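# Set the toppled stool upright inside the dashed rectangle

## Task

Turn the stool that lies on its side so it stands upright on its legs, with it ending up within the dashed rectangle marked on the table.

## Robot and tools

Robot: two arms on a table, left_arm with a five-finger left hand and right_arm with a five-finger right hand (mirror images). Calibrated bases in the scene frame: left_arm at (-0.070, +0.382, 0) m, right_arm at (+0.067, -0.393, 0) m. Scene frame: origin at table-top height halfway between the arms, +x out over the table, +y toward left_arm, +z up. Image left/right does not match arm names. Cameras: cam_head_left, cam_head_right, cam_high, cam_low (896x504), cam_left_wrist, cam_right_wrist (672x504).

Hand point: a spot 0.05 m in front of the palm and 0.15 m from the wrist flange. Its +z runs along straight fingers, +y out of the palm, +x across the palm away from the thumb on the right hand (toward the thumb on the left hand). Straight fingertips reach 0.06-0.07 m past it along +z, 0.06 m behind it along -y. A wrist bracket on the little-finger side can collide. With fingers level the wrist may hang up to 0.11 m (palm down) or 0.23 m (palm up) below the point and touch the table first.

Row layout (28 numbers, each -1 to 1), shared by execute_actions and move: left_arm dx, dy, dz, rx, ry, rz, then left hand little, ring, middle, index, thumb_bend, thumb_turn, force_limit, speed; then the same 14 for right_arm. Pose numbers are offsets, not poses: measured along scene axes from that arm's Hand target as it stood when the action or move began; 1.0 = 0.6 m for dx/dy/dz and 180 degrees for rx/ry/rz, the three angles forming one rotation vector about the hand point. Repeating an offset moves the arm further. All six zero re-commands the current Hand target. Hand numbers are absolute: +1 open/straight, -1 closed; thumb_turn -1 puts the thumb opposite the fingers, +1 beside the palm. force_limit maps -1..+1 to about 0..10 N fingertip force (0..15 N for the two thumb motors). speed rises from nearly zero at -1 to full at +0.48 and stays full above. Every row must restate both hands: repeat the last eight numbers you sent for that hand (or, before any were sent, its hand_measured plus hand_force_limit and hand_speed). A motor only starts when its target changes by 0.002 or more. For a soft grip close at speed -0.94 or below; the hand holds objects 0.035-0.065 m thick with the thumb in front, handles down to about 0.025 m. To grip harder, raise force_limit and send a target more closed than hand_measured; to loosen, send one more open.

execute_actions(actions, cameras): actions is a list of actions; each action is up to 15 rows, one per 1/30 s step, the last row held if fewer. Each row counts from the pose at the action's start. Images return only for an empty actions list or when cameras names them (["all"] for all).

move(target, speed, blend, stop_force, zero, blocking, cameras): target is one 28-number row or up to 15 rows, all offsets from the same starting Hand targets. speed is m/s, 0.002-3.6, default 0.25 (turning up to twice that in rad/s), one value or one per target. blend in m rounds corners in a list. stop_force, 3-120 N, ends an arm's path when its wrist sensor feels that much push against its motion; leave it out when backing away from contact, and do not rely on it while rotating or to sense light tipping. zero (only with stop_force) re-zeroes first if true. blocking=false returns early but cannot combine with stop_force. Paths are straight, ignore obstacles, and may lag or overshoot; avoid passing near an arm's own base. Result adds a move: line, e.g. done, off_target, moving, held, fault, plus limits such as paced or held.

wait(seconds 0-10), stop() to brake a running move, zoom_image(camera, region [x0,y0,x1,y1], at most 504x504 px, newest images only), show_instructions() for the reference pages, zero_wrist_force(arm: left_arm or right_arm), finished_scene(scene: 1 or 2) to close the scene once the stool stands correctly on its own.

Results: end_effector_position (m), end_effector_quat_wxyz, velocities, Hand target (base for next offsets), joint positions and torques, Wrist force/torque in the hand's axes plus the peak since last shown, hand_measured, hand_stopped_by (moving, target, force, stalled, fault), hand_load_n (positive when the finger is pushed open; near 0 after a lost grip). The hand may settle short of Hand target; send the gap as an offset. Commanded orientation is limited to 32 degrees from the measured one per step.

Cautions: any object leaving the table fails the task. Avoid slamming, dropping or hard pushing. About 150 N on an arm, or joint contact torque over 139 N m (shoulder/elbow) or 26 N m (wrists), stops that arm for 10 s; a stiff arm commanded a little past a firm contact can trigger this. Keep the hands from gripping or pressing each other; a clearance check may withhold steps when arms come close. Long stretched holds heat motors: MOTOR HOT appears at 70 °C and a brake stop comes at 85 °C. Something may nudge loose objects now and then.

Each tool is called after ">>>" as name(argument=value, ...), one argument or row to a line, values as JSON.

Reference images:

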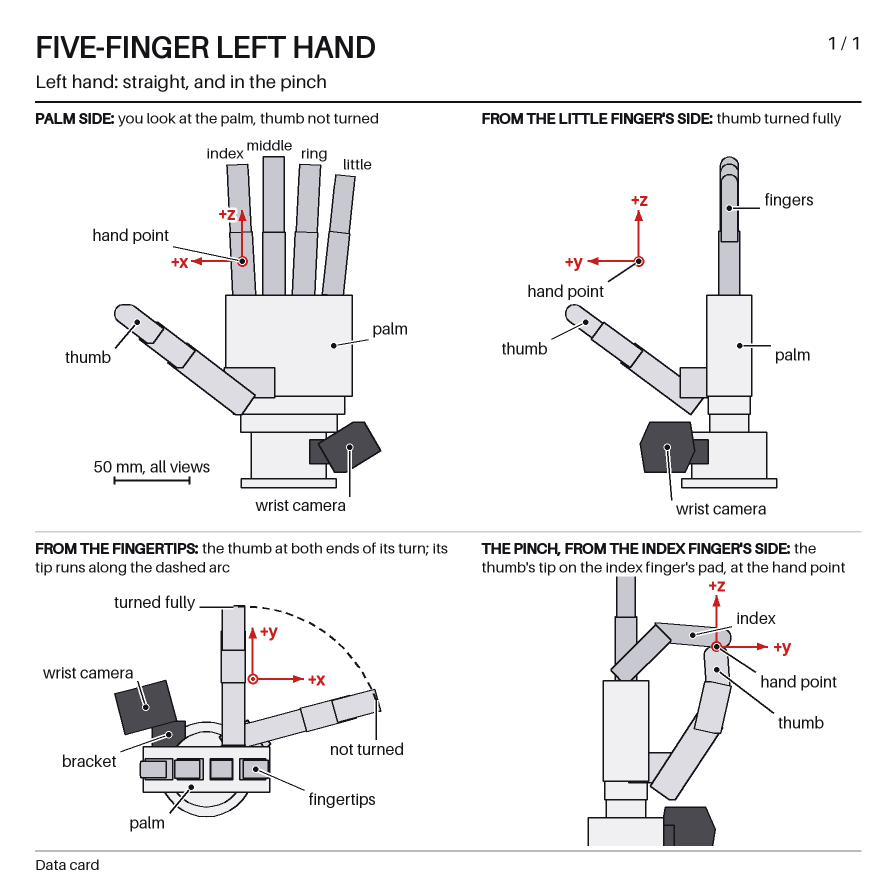

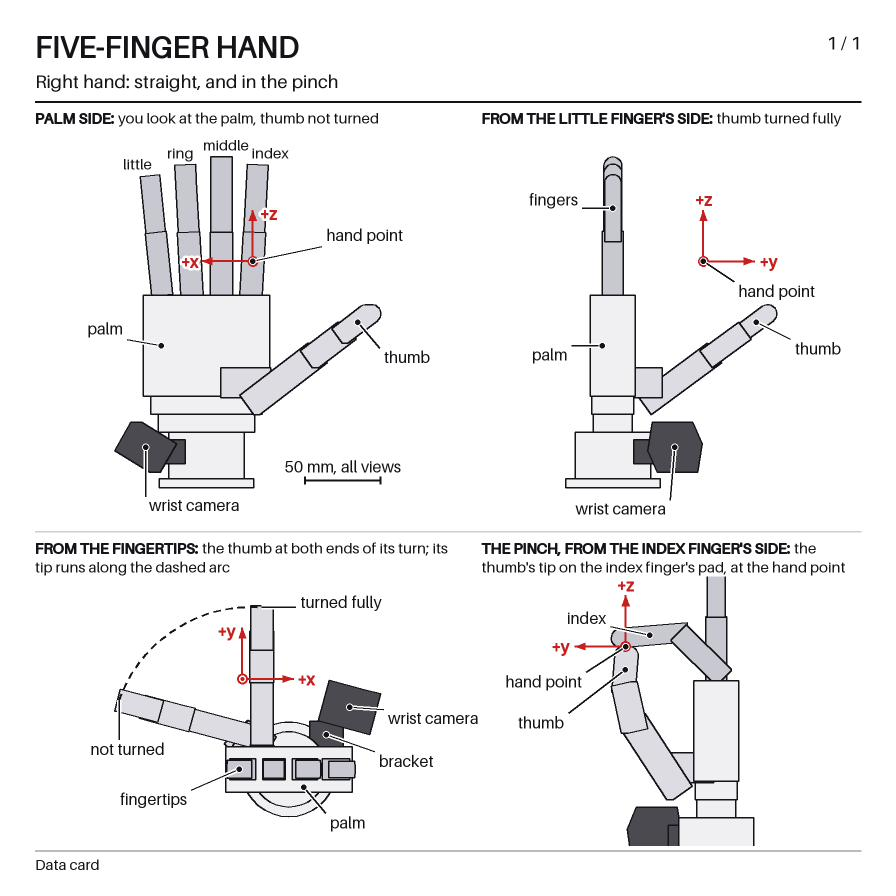

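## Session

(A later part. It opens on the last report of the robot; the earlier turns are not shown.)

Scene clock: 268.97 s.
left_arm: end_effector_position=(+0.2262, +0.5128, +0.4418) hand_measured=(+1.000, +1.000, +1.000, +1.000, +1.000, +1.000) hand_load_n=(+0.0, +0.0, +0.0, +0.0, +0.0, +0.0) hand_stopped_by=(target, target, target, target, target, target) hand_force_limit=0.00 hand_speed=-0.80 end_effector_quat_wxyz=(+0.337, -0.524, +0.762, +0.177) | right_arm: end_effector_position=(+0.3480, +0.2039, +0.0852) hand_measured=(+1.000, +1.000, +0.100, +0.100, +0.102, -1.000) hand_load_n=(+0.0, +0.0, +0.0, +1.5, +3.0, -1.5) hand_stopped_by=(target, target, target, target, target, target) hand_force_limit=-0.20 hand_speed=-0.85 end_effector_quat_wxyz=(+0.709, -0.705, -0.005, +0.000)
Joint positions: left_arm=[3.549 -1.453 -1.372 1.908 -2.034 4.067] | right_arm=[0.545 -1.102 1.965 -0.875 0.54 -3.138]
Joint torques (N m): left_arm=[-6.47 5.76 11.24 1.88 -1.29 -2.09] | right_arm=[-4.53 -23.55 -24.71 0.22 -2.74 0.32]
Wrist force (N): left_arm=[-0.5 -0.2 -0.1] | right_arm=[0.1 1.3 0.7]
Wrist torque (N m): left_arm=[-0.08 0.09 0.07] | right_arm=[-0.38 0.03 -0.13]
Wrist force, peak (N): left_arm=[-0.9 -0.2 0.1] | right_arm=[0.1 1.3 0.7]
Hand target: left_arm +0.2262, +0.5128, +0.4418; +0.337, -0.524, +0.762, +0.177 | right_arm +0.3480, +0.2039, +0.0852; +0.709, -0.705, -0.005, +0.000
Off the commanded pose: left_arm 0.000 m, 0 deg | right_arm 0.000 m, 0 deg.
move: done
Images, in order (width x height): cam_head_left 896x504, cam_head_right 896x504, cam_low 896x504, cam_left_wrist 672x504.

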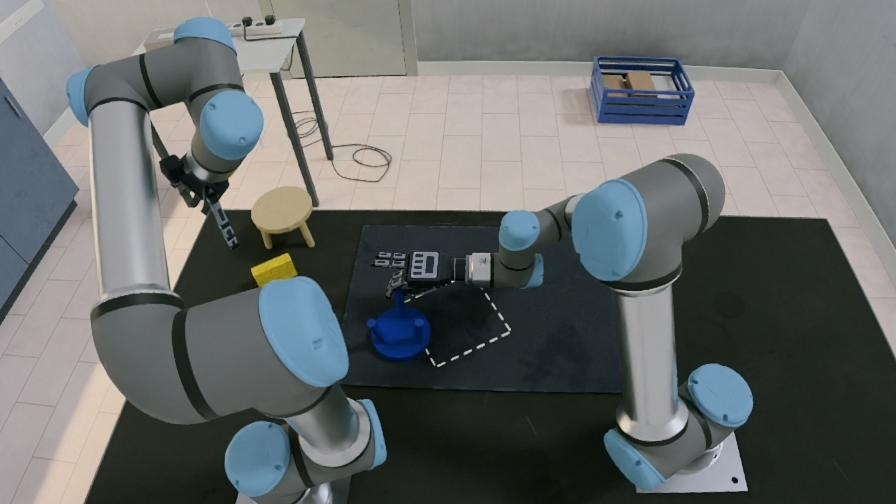

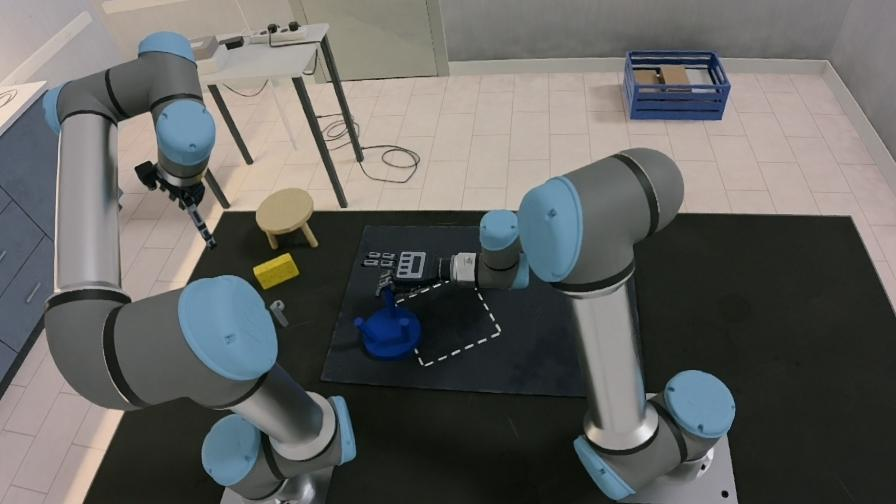

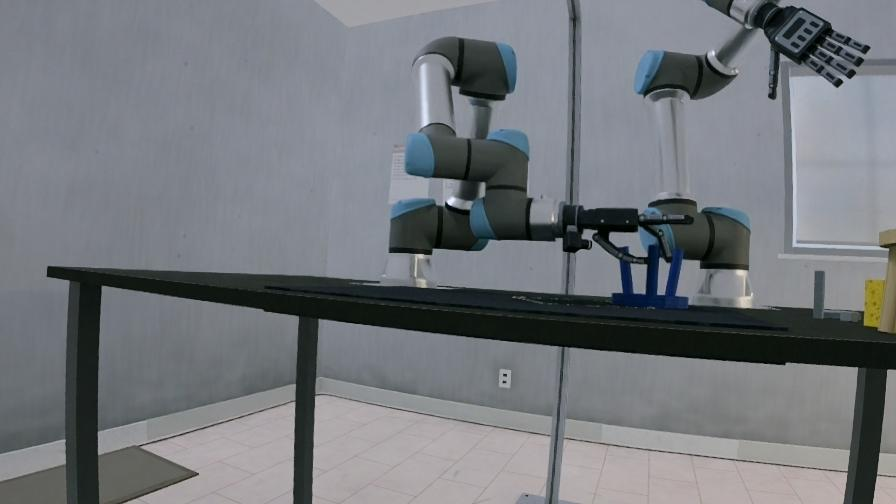

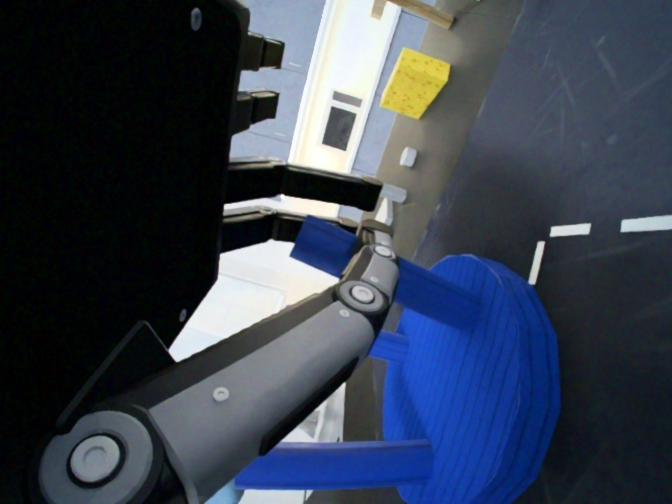

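>>> move(
  target=[
    [0,0,0,0,0,0,1,1,1,1,1,1,0,-0.8,0,0,0,0,0,0,1,1,0.2,0.2,0.3,-1,-0.2,-0.5],
    [0,0,0,0,0,0,1,1,1,1,1,1,0,-0.8,-0.014,0.003,0,0,0,0,1,1,0.2,0.2,0.3,-1,-0.2,-0.5],
    [0,0,0,0,0,0,1,1,1,1,1,1,0,-0.8,-0.014,0.003,0,0,0,0,1,1,-0.1,-0.1,0.05,-1,-0.2,-0.85],
  ],
  cameras=["cam_head_left","cam_head_right","cam_low","cam_left_wrist"],
  speed=0.1,
)

>>> zoom_image(
  camera="cam_head_left",
  region=[350, 220, 490, 360],
)

>>> zoom_image(
  camera="cam_low",
  region=[550, 140, 750, 320],
)

Scene clock: 278.03 s.
left_arm: end_effector_position=(+0.2262, +0.5128, +0.4418) hand_measured=(+1.000, +1.000, +1.000, +1.000, +1.000, +1.000) hand_load_n=(+0.0, +0.0, +0.0, +0.0, +0.0, +0.0) hand_stopped_by=(target, target, target, target, target, target) hand_force_limit=0.00 hand_speed=-0.80 end_effector_quat_wxyz=(+0.337, -0.524, +0.762, +0.177) | right_arm: end_effector_position=(+0.3396, +0.2057, +0.0853) hand_measured=(+1.000, +1.000, +0.050, +0.092, +0.242, -1.000) hand_load_n=(+0.0, +0.0, +5.0, +2.5, +7.5, +0.0) hand_stopped_by=(target, target, force, force, force, target) hand_force_limit=-0.20 hand_speed=-0.85 end_effector_quat_wxyz=(+0.709, -0.705, -0.005, +0.000)
Joint positions: left_arm=[3.549 -1.453 -1.372 1.908 -2.034 4.067] | right_arm=[0.558 -1.11 1.978 -0.88 0.554 -3.139]
Joint torques (N m): left_arm=[-7.28 6.31 10.49 1.89 -0.76 -1.92] | right_arm=[-7.23 -23.99 -20.07 1.17 -3.23 -0.78]
Wrist force (N): left_arm=[-0.5 -0.4 0.2] | right_arm=[1.7 -4.7 3.1]
Wrist torque (N m): left_arm=[-0.12 0.10 0.07] | right_arm=[-0.62 0.05 -0.14]
Wrist force, peak (N): left_arm=[-0.7 0.0 0.6] | right_arm=[1.6 -5.5 3.3]
Hand target: left_arm +0.2262, +0.5128, +0.4418; +0.337, -0.524, +0.762, +0.177 | right_arm +0.3396, +0.2057, +0.0852; +0.709, -0.705, -0.005, +0.000
Off the commanded pose: left_arm 0.000 m, 0 deg | right_arm 0.000 m, 0 deg.
move: done
Images, in order (width x height): cam_head_left 896x504, cam_head_right 896x504, cam_low 896x504, cam_left_wrist 672x504.

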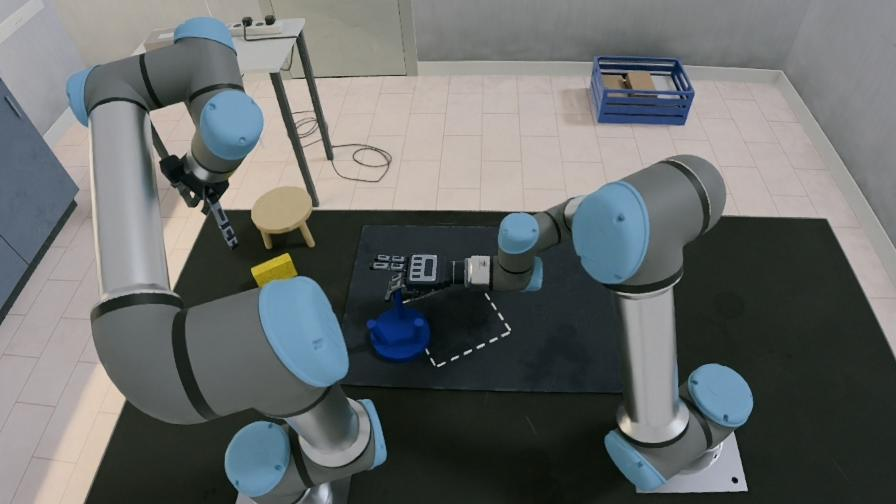

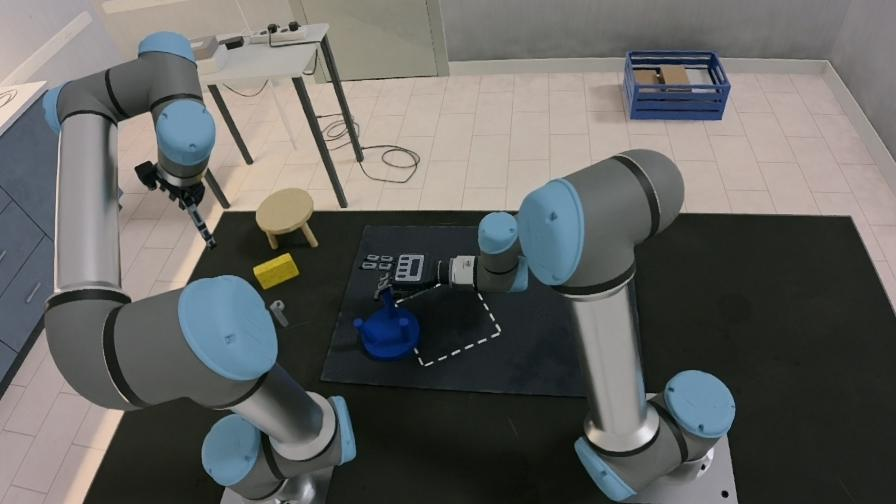

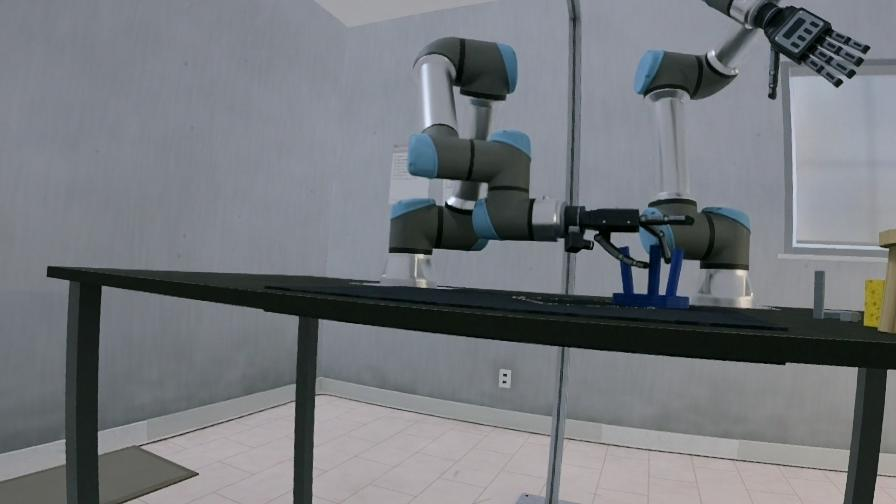

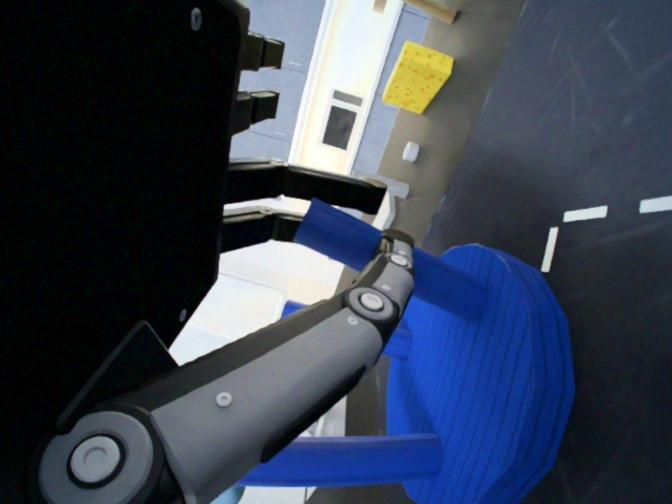

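Scaled by 3.600 from the camera's 896x504 image, which has a finer 1280x720 frame.

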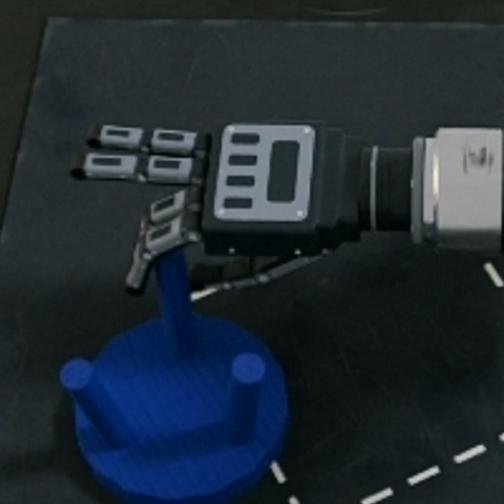

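Scaled by 2.520 from the camera's 896x504 image, which has a finer 1280x720 frame.

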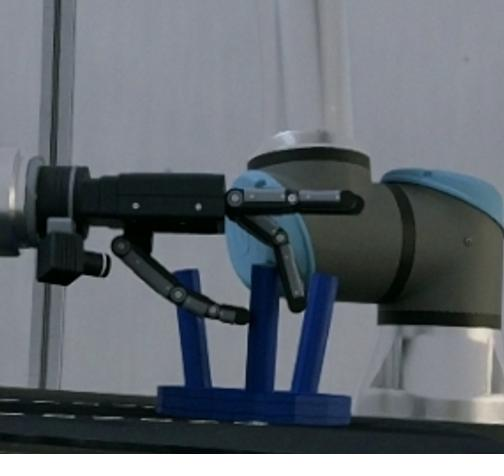

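>>> move(
  target=[
    [0,0,0,0,0,0,1,1,1,1,1,1,0,-0.8,0,0,0.001,0,0,0,1,1,-0.2,-0.2,-0.1,-1,0.4,-0.85],
  ],
  speed=0.1,
)

>>> move(
  target=[
    [0,0,0,0,0,0,1,1,1,1,1,1,0,-0.8,-0.0277,0,0.0365,0,-0.0556,0,1,1,-0.2,-0.2,-0.1,-1,0.4,-0.85],
    [0,0,0,0,0,0,1,1,1,1,1,1,0,-0.8,-0.0603,0,0.063,0,-0.1111,0,1,1,-0.2,-0.2,-0.1,-1,0.4,-0.85],
    [0,0,0,0,0,0,1,1,1,1,1,1,0,-0.8,-0.0972,0,0.0832,0,-0.1667,0,1,1,-0.2,-0.2,-0.1,-1,0.4,-0.85],
  ],
  blend=0.005,
  cameras=["cam_head_left","cam_head_right","cam_low","cam_left_wrist"],
  speed=0.05,
)

>>> zoom_image(
  camera="cam_head_left",
  region=[350, 220, 490, 360],
)

>>> zoom_image(
  camera="cam_low",
  region=[550, 140, 750, 320],
)

Scene clock: 286.73 s.
left_arm: end_effector_position=(+0.2262, +0.5128, +0.4418) hand_measured=(+1.000, +1.000, +1.000, +1.000, +1.000, +1.000) hand_load_n=(+0.0, +0.0, +0.0, +0.0, +0.0, +0.0) hand_stopped_by=(target, target, target, target, target, target) hand_force_limit=0.00 hand_speed=-0.80 end_effector_quat_wxyz=(+0.337, -0.524, +0.762, +0.177) | right_arm: end_effector_position=(+0.3396, +0.2057, +0.0858) hand_measured=(+1.000, +1.000, +0.026, +0.052, +0.236, -1.000) hand_load_n=(+0.0, +0.0, +6.5, +7.5, +13.0, +0.0) hand_stopped_by=(target, target, force, force, force, target) hand_force_limit=0.40 hand_speed=-0.85 end_effector_quat_wxyz=(+0.709, -0.705, -0.005, +0.000)
Joint positions: left_arm=[3.549 -1.453 -1.372 1.908 -2.034 4.067] | right_arm=[0.558 -1.111 1.977 -0.878 0.554 -3.139]
Joint torques (N m): left_arm=[-6.39 4.81 11.64 1.81 -0.63 -2.26] | right_arm=[-6.51 -45.66 -20.21 1.17 -3.25 1.06]
Wrist force (N): left_arm=[-0.4 -0.1 0.1] | right_arm=[2.8 -8.9 3.9]
Wrist torque (N m): left_arm=[-0.07 0.08 0.06] | right_arm=[-0.83 0.04 -0.18]
Wrist force, peak (N): left_arm=[-0.7 0.2 0.3] | right_arm=[3.6 -15.1 7.4]
Hand target: left_arm +0.2262, +0.5128, +0.4418; +0.337, -0.524, +0.762, +0.177 | right_arm +0.3396, +0.2057, +0.0858; +0.709, -0.705, -0.005, +0.000
Off the commanded pose: left_arm 0.000 m, 0 deg | right_arm 0.000 m, 0 deg.
move: done

Scene clock: 292.27 s.
left_arm: end_effector_position=(+0.2262, +0.5128, +0.4418) hand_measured=(+1.000, +1.000, +1.000, +1.000, +1.000, +1.000) hand_load_n=(+0.0, +0.0, +0.0, +0.0, +0.0, +0.0) hand_stopped_by=(target, target, target, target, target, target) hand_force_limit=0.00 hand_speed=-0.80 end_effector_quat_wxyz=(+0.337, -0.524, +0.762, +0.177) | right_arm: end_effector_position=(+0.2811, +0.2057, +0.1358) hand_measured=(+1.000, +1.000, +0.026, +0.052, +0.234, -1.000) hand_load_n=(+0.0, +0.0, +0.0, +0.0, +0.5, +0.0) hand_stopped_by=(target, target, force, force, force, target) hand_force_limit=0.40 hand_speed=-0.85 end_effector_quat_wxyz=(+0.684, -0.681, -0.188, -0.183) end_effector_velocity=(+0.001, +0.000, -0.001) end_effector_angular_velocity=(-0.001, +0.006, -0.002)
Joint positions: left_arm=[3.549 -1.453 -1.372 1.908 -2.034 4.067] | right_arm=[0.688 -1.325 2.092 -0.77 0.682 -3.67]
Joint velocities: left_arm=[within noise] | right_arm=[-0.001 0.002 0 0 0 0.005]
Joint torques (N m): left_arm=[-6 5.84 11.74 1.92 -0.31 -2.09] | right_arm=[-6.81 -17.28 -23.63 -0.74 -1.4 1.44]
Wrist force (N): left_arm=[-0.7 -0.2 0.3] | right_arm=[1.2 -0.3 0.9]
Wrist torque (N m): left_arm=[-0.09 0.13 0.05] | right_arm=[-0.39 -0.08 0.04]
Wrist force, peak (N): left_arm=[-0.9 -0.1 0.2] | right_arm=[2.7 -8.5 3.8]
Hand target: left_arm +0.2262, +0.5128, +0.4418; +0.337, -0.524, +0.762, +0.177 | right_arm +0.2813, +0.2057, +0.1357; +0.684, -0.681, -0.188, -0.182
Off the commanded pose: left_arm 0.000 m, 0 deg | right_arm 0.000 m, 0 deg.
move: done
Images, in order (width x height): cam_head_left 896x504, cam_head_right 896x504, cam_low 896x504, cam_left_wrist 672x504.

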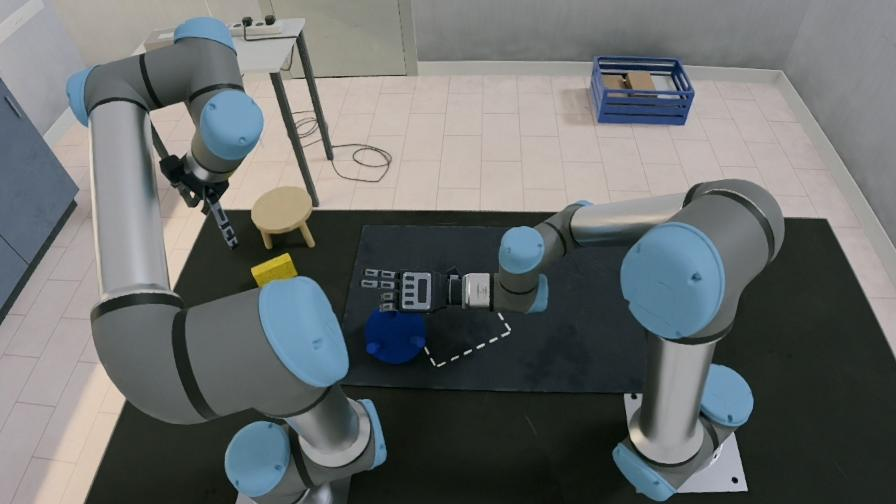

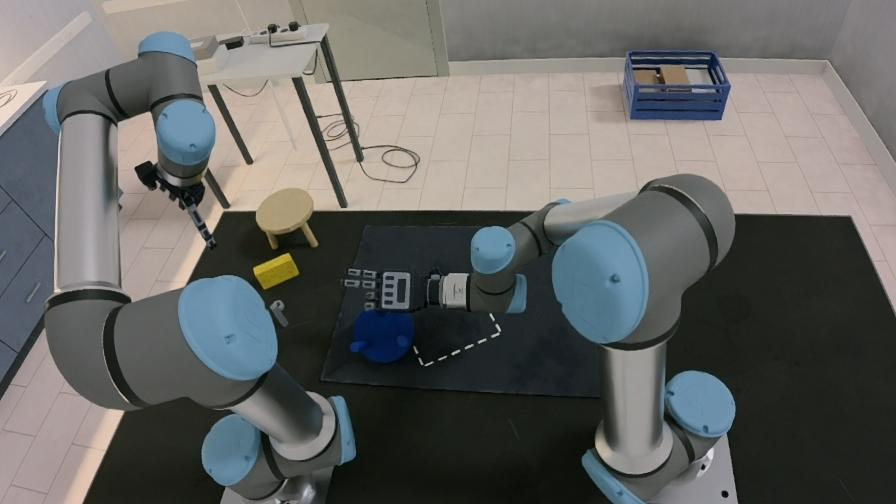

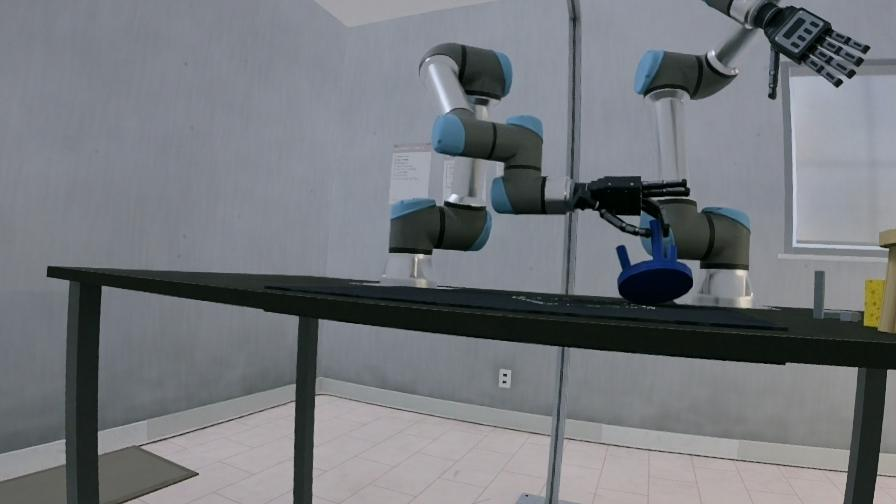

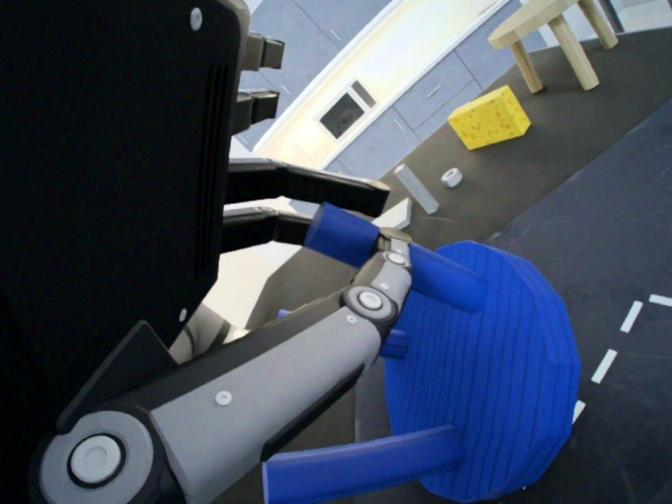

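Scaled by 3.600 from the camera's 896x504 image, which has a finer 1280x720 frame.

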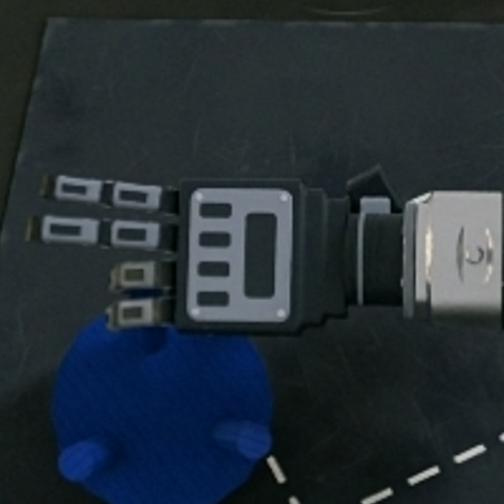

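Scaled by 2.520 from the camera's 896x504 image, which has a finer 1280x720 frame.

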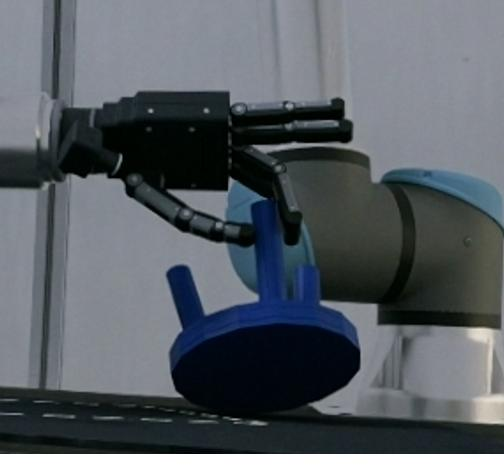

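>>> move(
  target=[
    [0,0,0,0,0,0,1,1,1,1,1,1,0,-0.8,0,0,0.0,0,0,0,1,1,-0.3,-0.3,-0.2,-1,0.4,-0.85],
  ],
  cameras=["cam_head_left","cam_low"],
  speed=0.1,
)

>>> zoom_image(
  camera="cam_low",
  region=[550, 140, 750, 320],
)

Scene clock: 296.40 s.
left_arm: end_effector_position=(+0.2262, +0.5128, +0.4418) hand_measured=(+1.000, +1.000, +1.000, +1.000, +1.000, +1.000) hand_load_n=(+0.0, +0.0, +0.5, +0.0, +0.0, +0.0) hand_stopped_by=(target, target, target, target, target, target) hand_force_limit=0.00 hand_speed=-0.80 end_effector_quat_wxyz=(+0.337, -0.524, +0.762, +0.177) | right_arm: end_effector_position=(+0.2813, +0.2057, +0.1357) hand_measured=(+1.000, +1.000, -0.110, -0.028, +0.200, -1.000) hand_load_n=(+0.0, +0.0, +6.0, +5.0, +11.0, +0.0) hand_stopped_by=(target, target, force, force, force, target) hand_force_limit=0.40 hand_speed=-0.85 end_effector_quat_wxyz=(+0.684, -0.681, -0.188, -0.182)
Joint positions: left_arm=[3.549 -1.453 -1.372 1.908 -2.034 4.067] | right_arm=[0.688 -1.324 2.091 -0.77 0.682 -3.67]
Joint torques (N m): left_arm=[-6.36 5.72 11.92 1.84 -0.08 -1.96] | right_arm=[-5.21 -14.18 -20.98 0 -2.8 -0.92]
Wrist force (N): left_arm=[-0.7 -0.1 0.1] | right_arm=[3.5 -2.9 1.8]
Wrist torque (N m): left_arm=[-0.07 0.12 0.05] | right_arm=[-0.51 -0.09 0.00]
Wrist force, peak (N): left_arm=[-0.8 0.0 0.3] | right_arm=[4.6 -3.2 1.8]
Hand target: left_arm +0.2262, +0.5128, +0.4418; +0.337, -0.524, +0.762, +0.177 | right_arm +0.2813, +0.2057, +0.1357; +0.684, -0.681, -0.188, -0.182
Off the commanded pose: left_arm 0.000 m, 0 deg | right_arm 0.000 m, 0 deg.
move: done
Images, in order (width x height): cam_head_left 896x504, cam_low 896x504.

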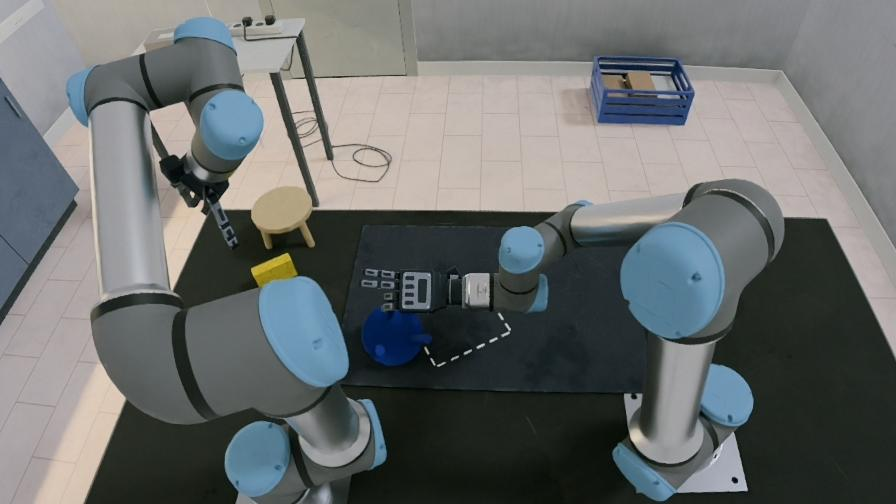

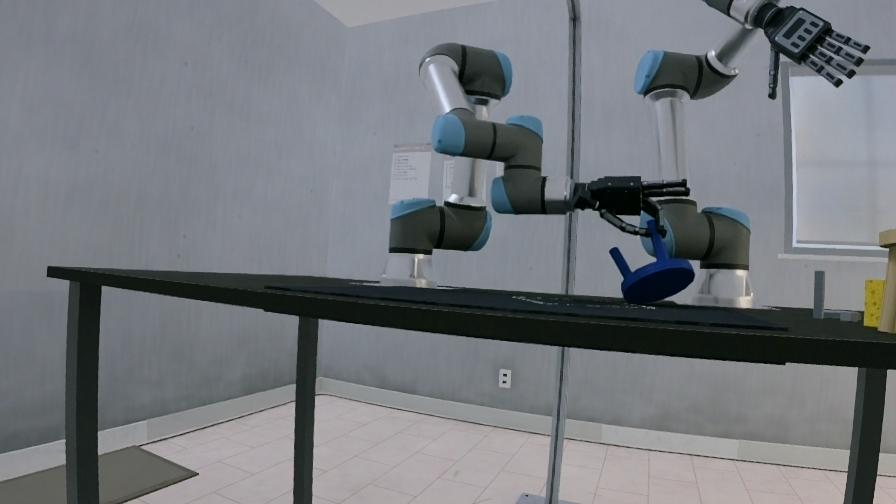

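Scaled by 2.520 from the camera's 896x504 image, which has a finer 1280x720 frame.

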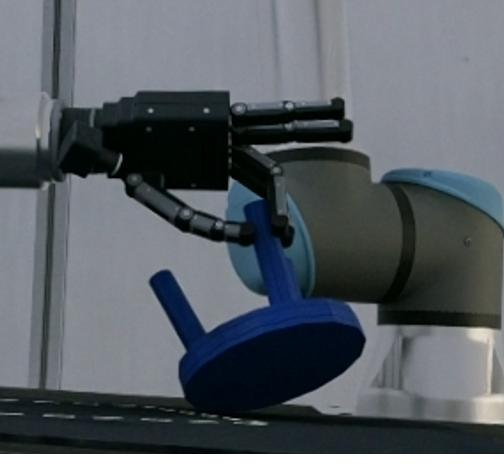

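>>> move(
  target=[
    [0,0,0,0,0,0,1,1,1,1,1,1,0,-0.8,-0.0603,0,0.0185,0,-0.0833,0,1,1,-0.3,-0.3,-0.2,-1,0.4,-0.85],
    [0,0,0,0,0,0,1,1,1,1,1,1,0,-0.8,-0.1232,0,0.0198,0,-0.1667,0,1,1,-0.3,-0.3,-0.2,-1,0.4,-0.85],
    [0,0,0,0,0,0,1,1,1,1,1,1,0,-0.8,-0.1842,0,0.005,0,-0.25,0,1,1,-0.3,-0.3,-0.2,-1,0.4,-0.85],
  ],
  blend=0.005,
  cameras=["cam_head_left","cam_head_right","cam_low","cam_high","cam_left_wrist"],
  speed=0.06,
)

>>> zoom_image(
  camera="cam_head_left",
  region=[350, 220, 490, 360],
)

>>> zoom_image(
  camera="cam_low",
  region=[550, 140, 750, 320],
)

Scene clock: 313.37 s.
left_arm: end_effector_position=(+0.2262, +0.5128, +0.4418) hand_measured=(+1.000, +1.000, +1.000, +1.000, +1.000, +1.000) hand_load_n=(+0.0, +0.0, +0.0, +0.0, +0.0, +0.0) hand_stopped_by=(target, target, target, target, target, target) hand_force_limit=0.00 hand_speed=-0.80 end_effector_quat_wxyz=(+0.337, -0.524, +0.762, +0.177) | right_arm: end_effector_position=(+0.1707, +0.2057, +0.1386) hand_measured=(+1.000, +1.000, -0.110, -0.028, +0.200, -1.000) hand_load_n=(+0.0, +0.0, +6.5, +8.5, +5.5, -6.5) hand_stopped_by=(target, target, force, force, force, target) hand_force_limit=0.40 hand_speed=-0.85 end_effector_quat_wxyz=(+0.560, -0.559, -0.436, -0.429) end_effector_velocity=(+0.000, +0.000, +0.000) end_effector_angular_velocity=(-0.001, +0.004, +0.003)
Joint positions: left_arm=[3.549 -1.453 -1.372 1.908 -2.034 4.067] | right_arm=[1.024 -1.402 2.261 -0.852 1.019 -4.461]
Joint velocities: left_arm=[within noise] | right_arm=[-0.002 0 0 0.001 -0.005 0.003]
Joint torques (N m): left_arm=[-6.56 5.38 12.38 1.84 0.52 -1.96] | right_arm=[-12.67 -9.73 -13.23 4.86 -1.1 2.32]
Wrist force (N): left_arm=[-0.7 -0.2 0.0] | right_arm=[19.8 -12.6 0.7]
Wrist torque (N m): left_arm=[-0.08 0.12 0.05] | right_arm=[-0.43 -0.05 -0.02]
Wrist force, peak (N): left_arm=[-0.7 -0.2 0.4] | right_arm=[26.5 -16.6 1.1]
Hand target: left_arm +0.2262, +0.5128, +0.4418; +0.337, -0.524, +0.762, +0.177 | right_arm +0.1707, +0.2057, +0.1387; +0.560, -0.559, -0.436, -0.429
Off the commanded pose: left_arm 0.000 m, 0 deg | right_arm 0.000 m, 0 deg.
move: done
Images, in order (width x height): cam_head_left 896x504, cam_head_right 896x504, cam_high 896x504, cam_low 896x504, cam_left_wrist 672x504.

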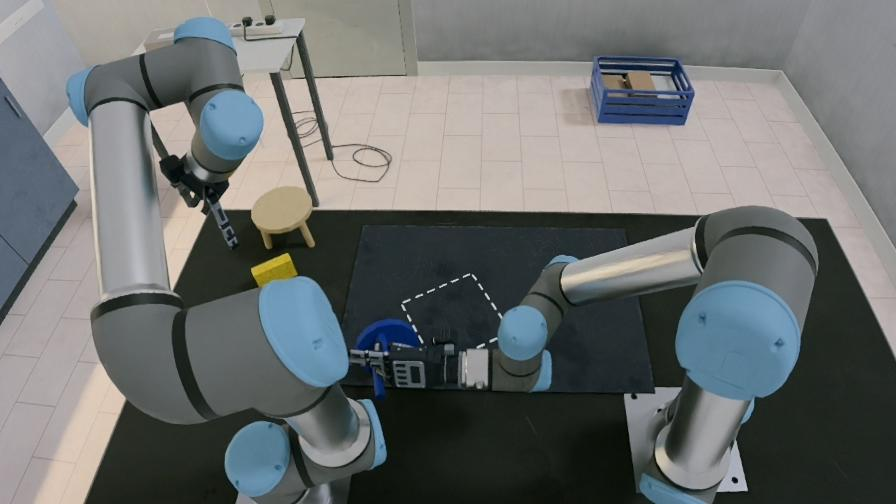

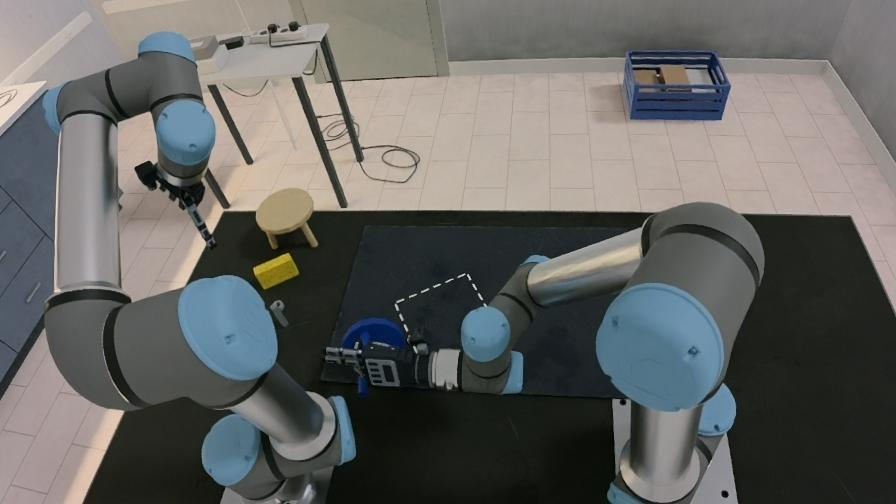

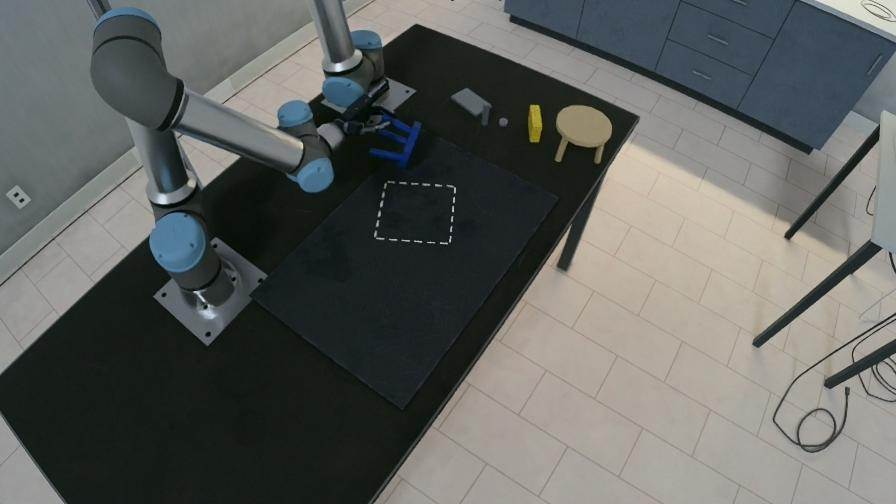

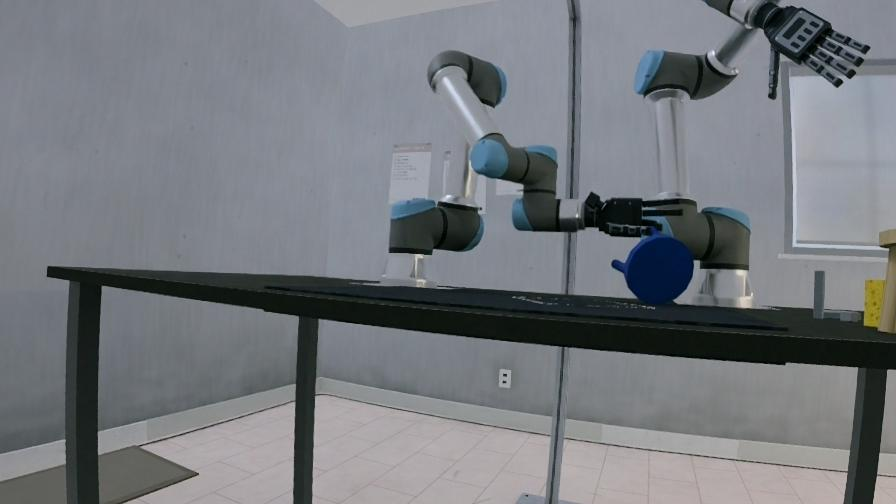

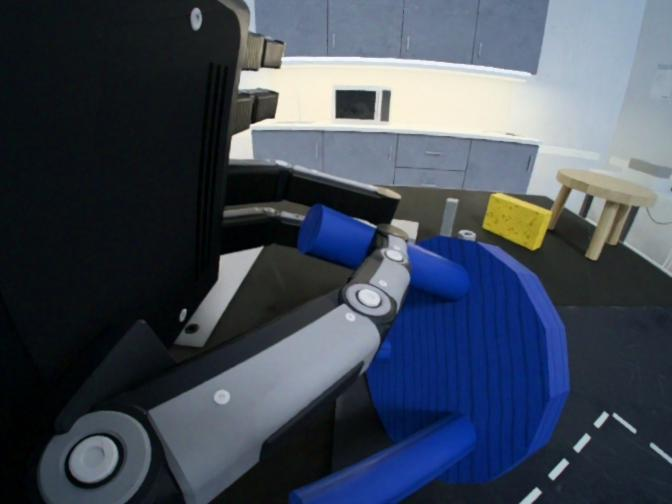

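Scaled by 3.600 from the camera's 896x504 image, which has a finer 1280x720 frame.

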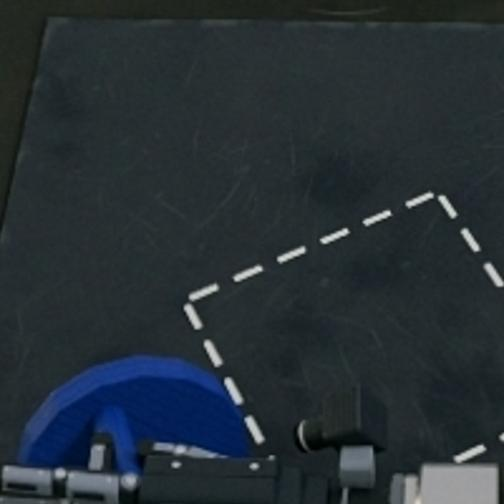

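Scaled by 2.520 from the camera's 896x504 image, which has a finer 1280x720 frame.

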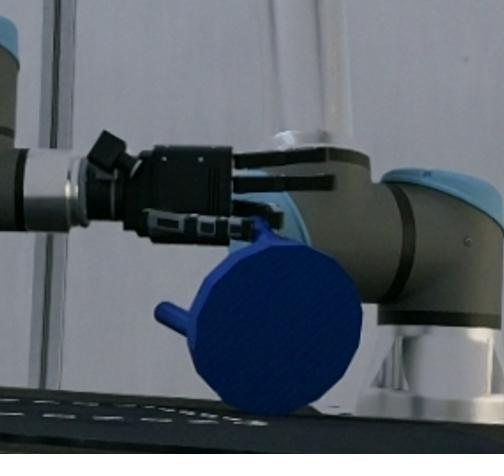

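>>> move(
  target=[
    [0,0,0,0,0,0,1,1,1,1,1,1,0,-0.8,0,0,0.015,0,0,0,1,1,-0.3,-0.3,-0.2,-1,0.4,-0.85],
  ],
  cameras=["cam_head_left","cam_head_right","cam_low","cam_high"],
  speed=0.05,
)

>>> zoom_image(
  camera="cam_high",
  region=[340, 70, 480, 210],
)

>>> zoom_image(
  camera="cam_low",
  region=[550, 140, 750, 320],
)

Scene clock: 318.63 s.
left_arm: end_effector_position=(+0.2262, +0.5128, +0.4418) hand_measured=(+1.000, +1.000, +1.000, +1.000, +1.000, +1.000) hand_load_n=(+0.5, +0.0, +0.0, +0.0, +0.0, +0.0) hand_stopped_by=(target, target, target, target, target, target) hand_force_limit=0.00 hand_speed=-0.80 end_effector_quat_wxyz=(+0.337, -0.524, +0.762, +0.177) | right_arm: end_effector_position=(+0.1708, +0.2057, +0.1479) hand_measured=(+1.000, +1.000, -0.110, -0.028, +0.200, -1.000) hand_load_n=(+0.0, +0.0, +2.0, +9.5, +8.5, +2.5) hand_stopped_by=(target, target, force, force, force, target) hand_force_limit=0.40 hand_speed=-0.85 end_effector_quat_wxyz=(+0.560, -0.559, -0.436, -0.429) end_effector_velocity=(+0.000, +0.001, +0.000) end_effector_angular_velocity=(+0.003, -0.001, +0.000)
Joint positions: left_arm=[3.549 -1.453 -1.372 1.908 -2.034 4.067] | right_arm=[1.024 -1.423 2.251 -0.823 1.019 -4.461]
Joint velocities: left_arm=[within noise] | right_arm=[0 0.002 0 -0.005 0 0]
Joint torques (N m): left_arm=[-5.59 6.34 11.87 1.88 0.35 -1.82] | right_arm=[-1.05 -11.72 -16.15 -3.92 -1.49 0.68]
Wrist force (N): left_arm=[-0.5 -0.2 0.1] | right_arm=[-1.7 0.3 1.0]
Wrist torque (N m): left_arm=[-0.09 0.09 0.07] | right_arm=[-0.35 -0.13 0.15]
Wrist force, peak (N): left_arm=[-0.8 -0.1 0.3] | right_arm=[20.4 -13.3 0.8]
Hand target: left_arm +0.2262, +0.5128, +0.4418; +0.337, -0.524, +0.762, +0.177 | right_arm +0.1707, +0.2057, +0.1477; +0.560, -0.559, -0.436, -0.429
Off the commanded pose: left_arm 0.000 m, 0 deg | right_arm 0.000 m, 0 deg.
move: done
Images, in order (width x height): cam_head_left 896x504, cam_head_right 896x504, cam_high 896x504, cam_low 896x504.

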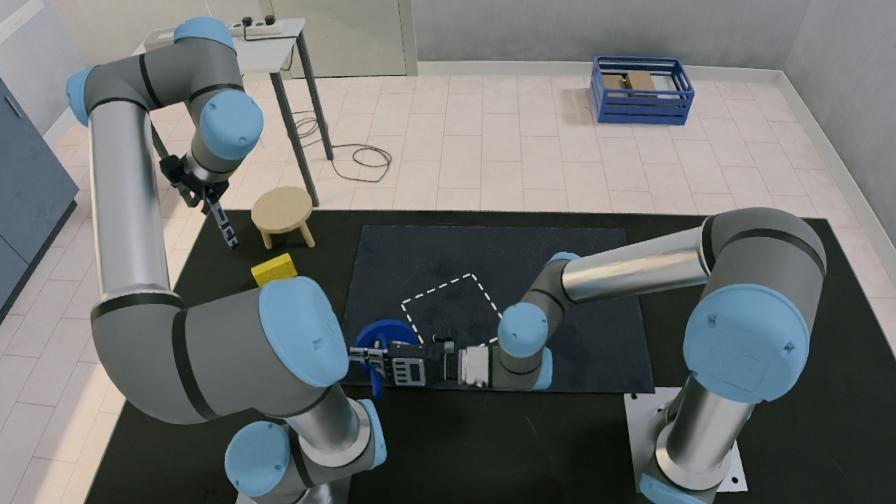

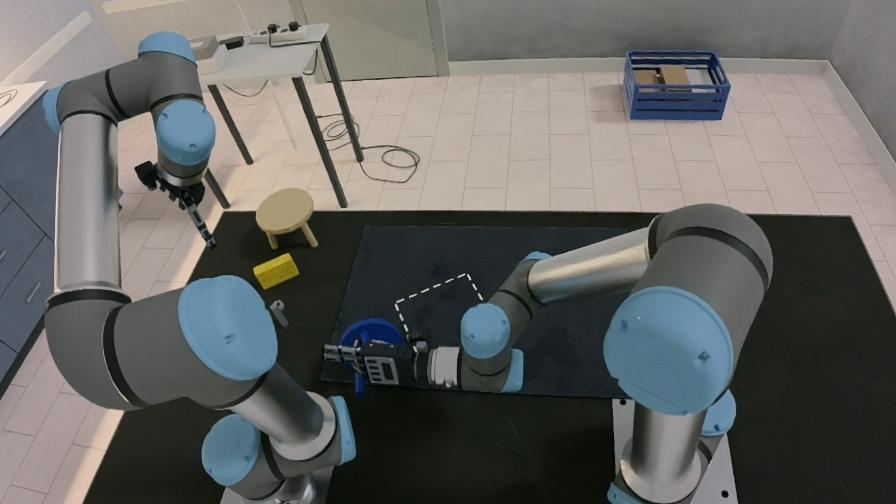

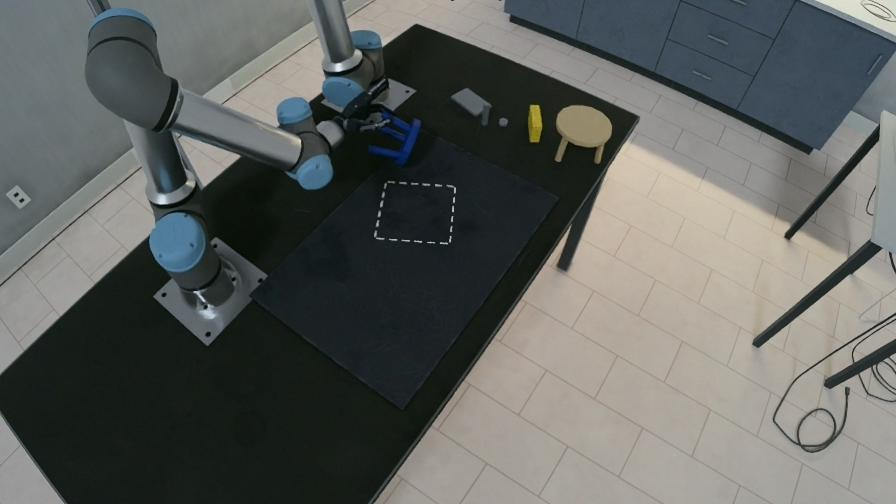

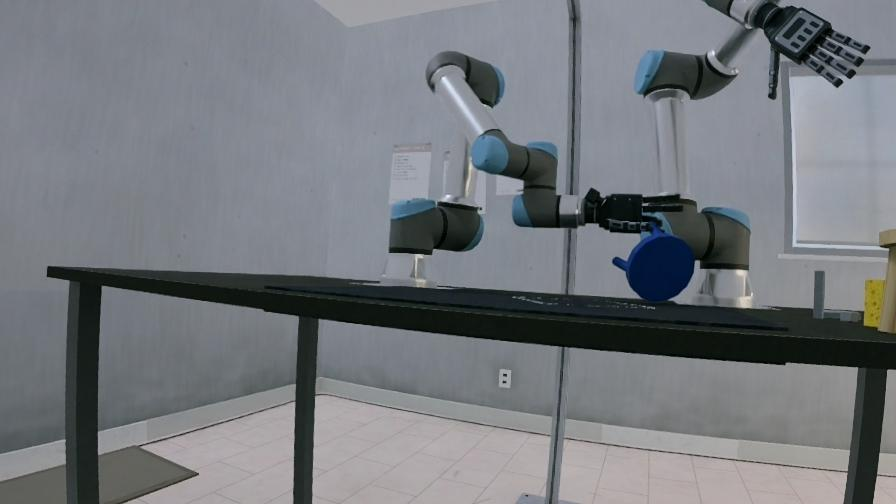

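Scaled by 3.600 from the camera's 896x504 image, which has a finer 1280x720 frame.

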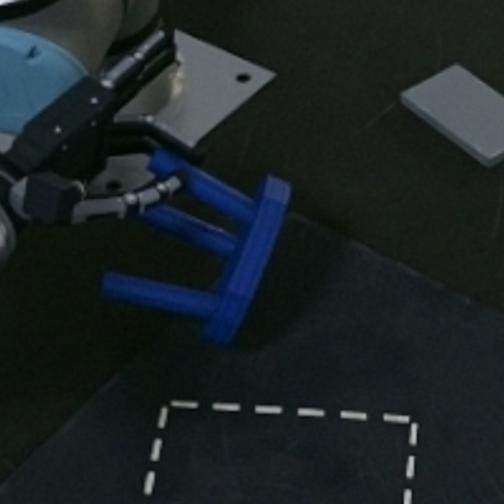

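Scaled by 2.520 from the camera's 896x504 image, which has a finer 1280x720 frame.

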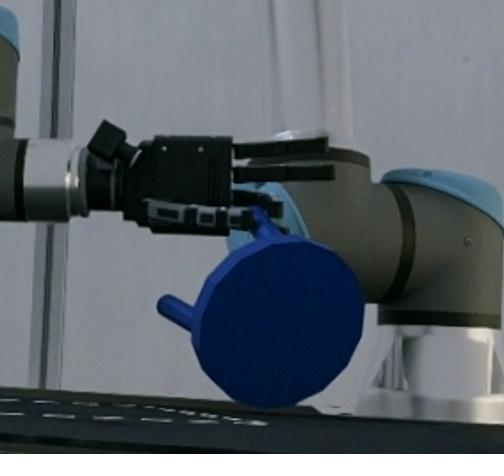

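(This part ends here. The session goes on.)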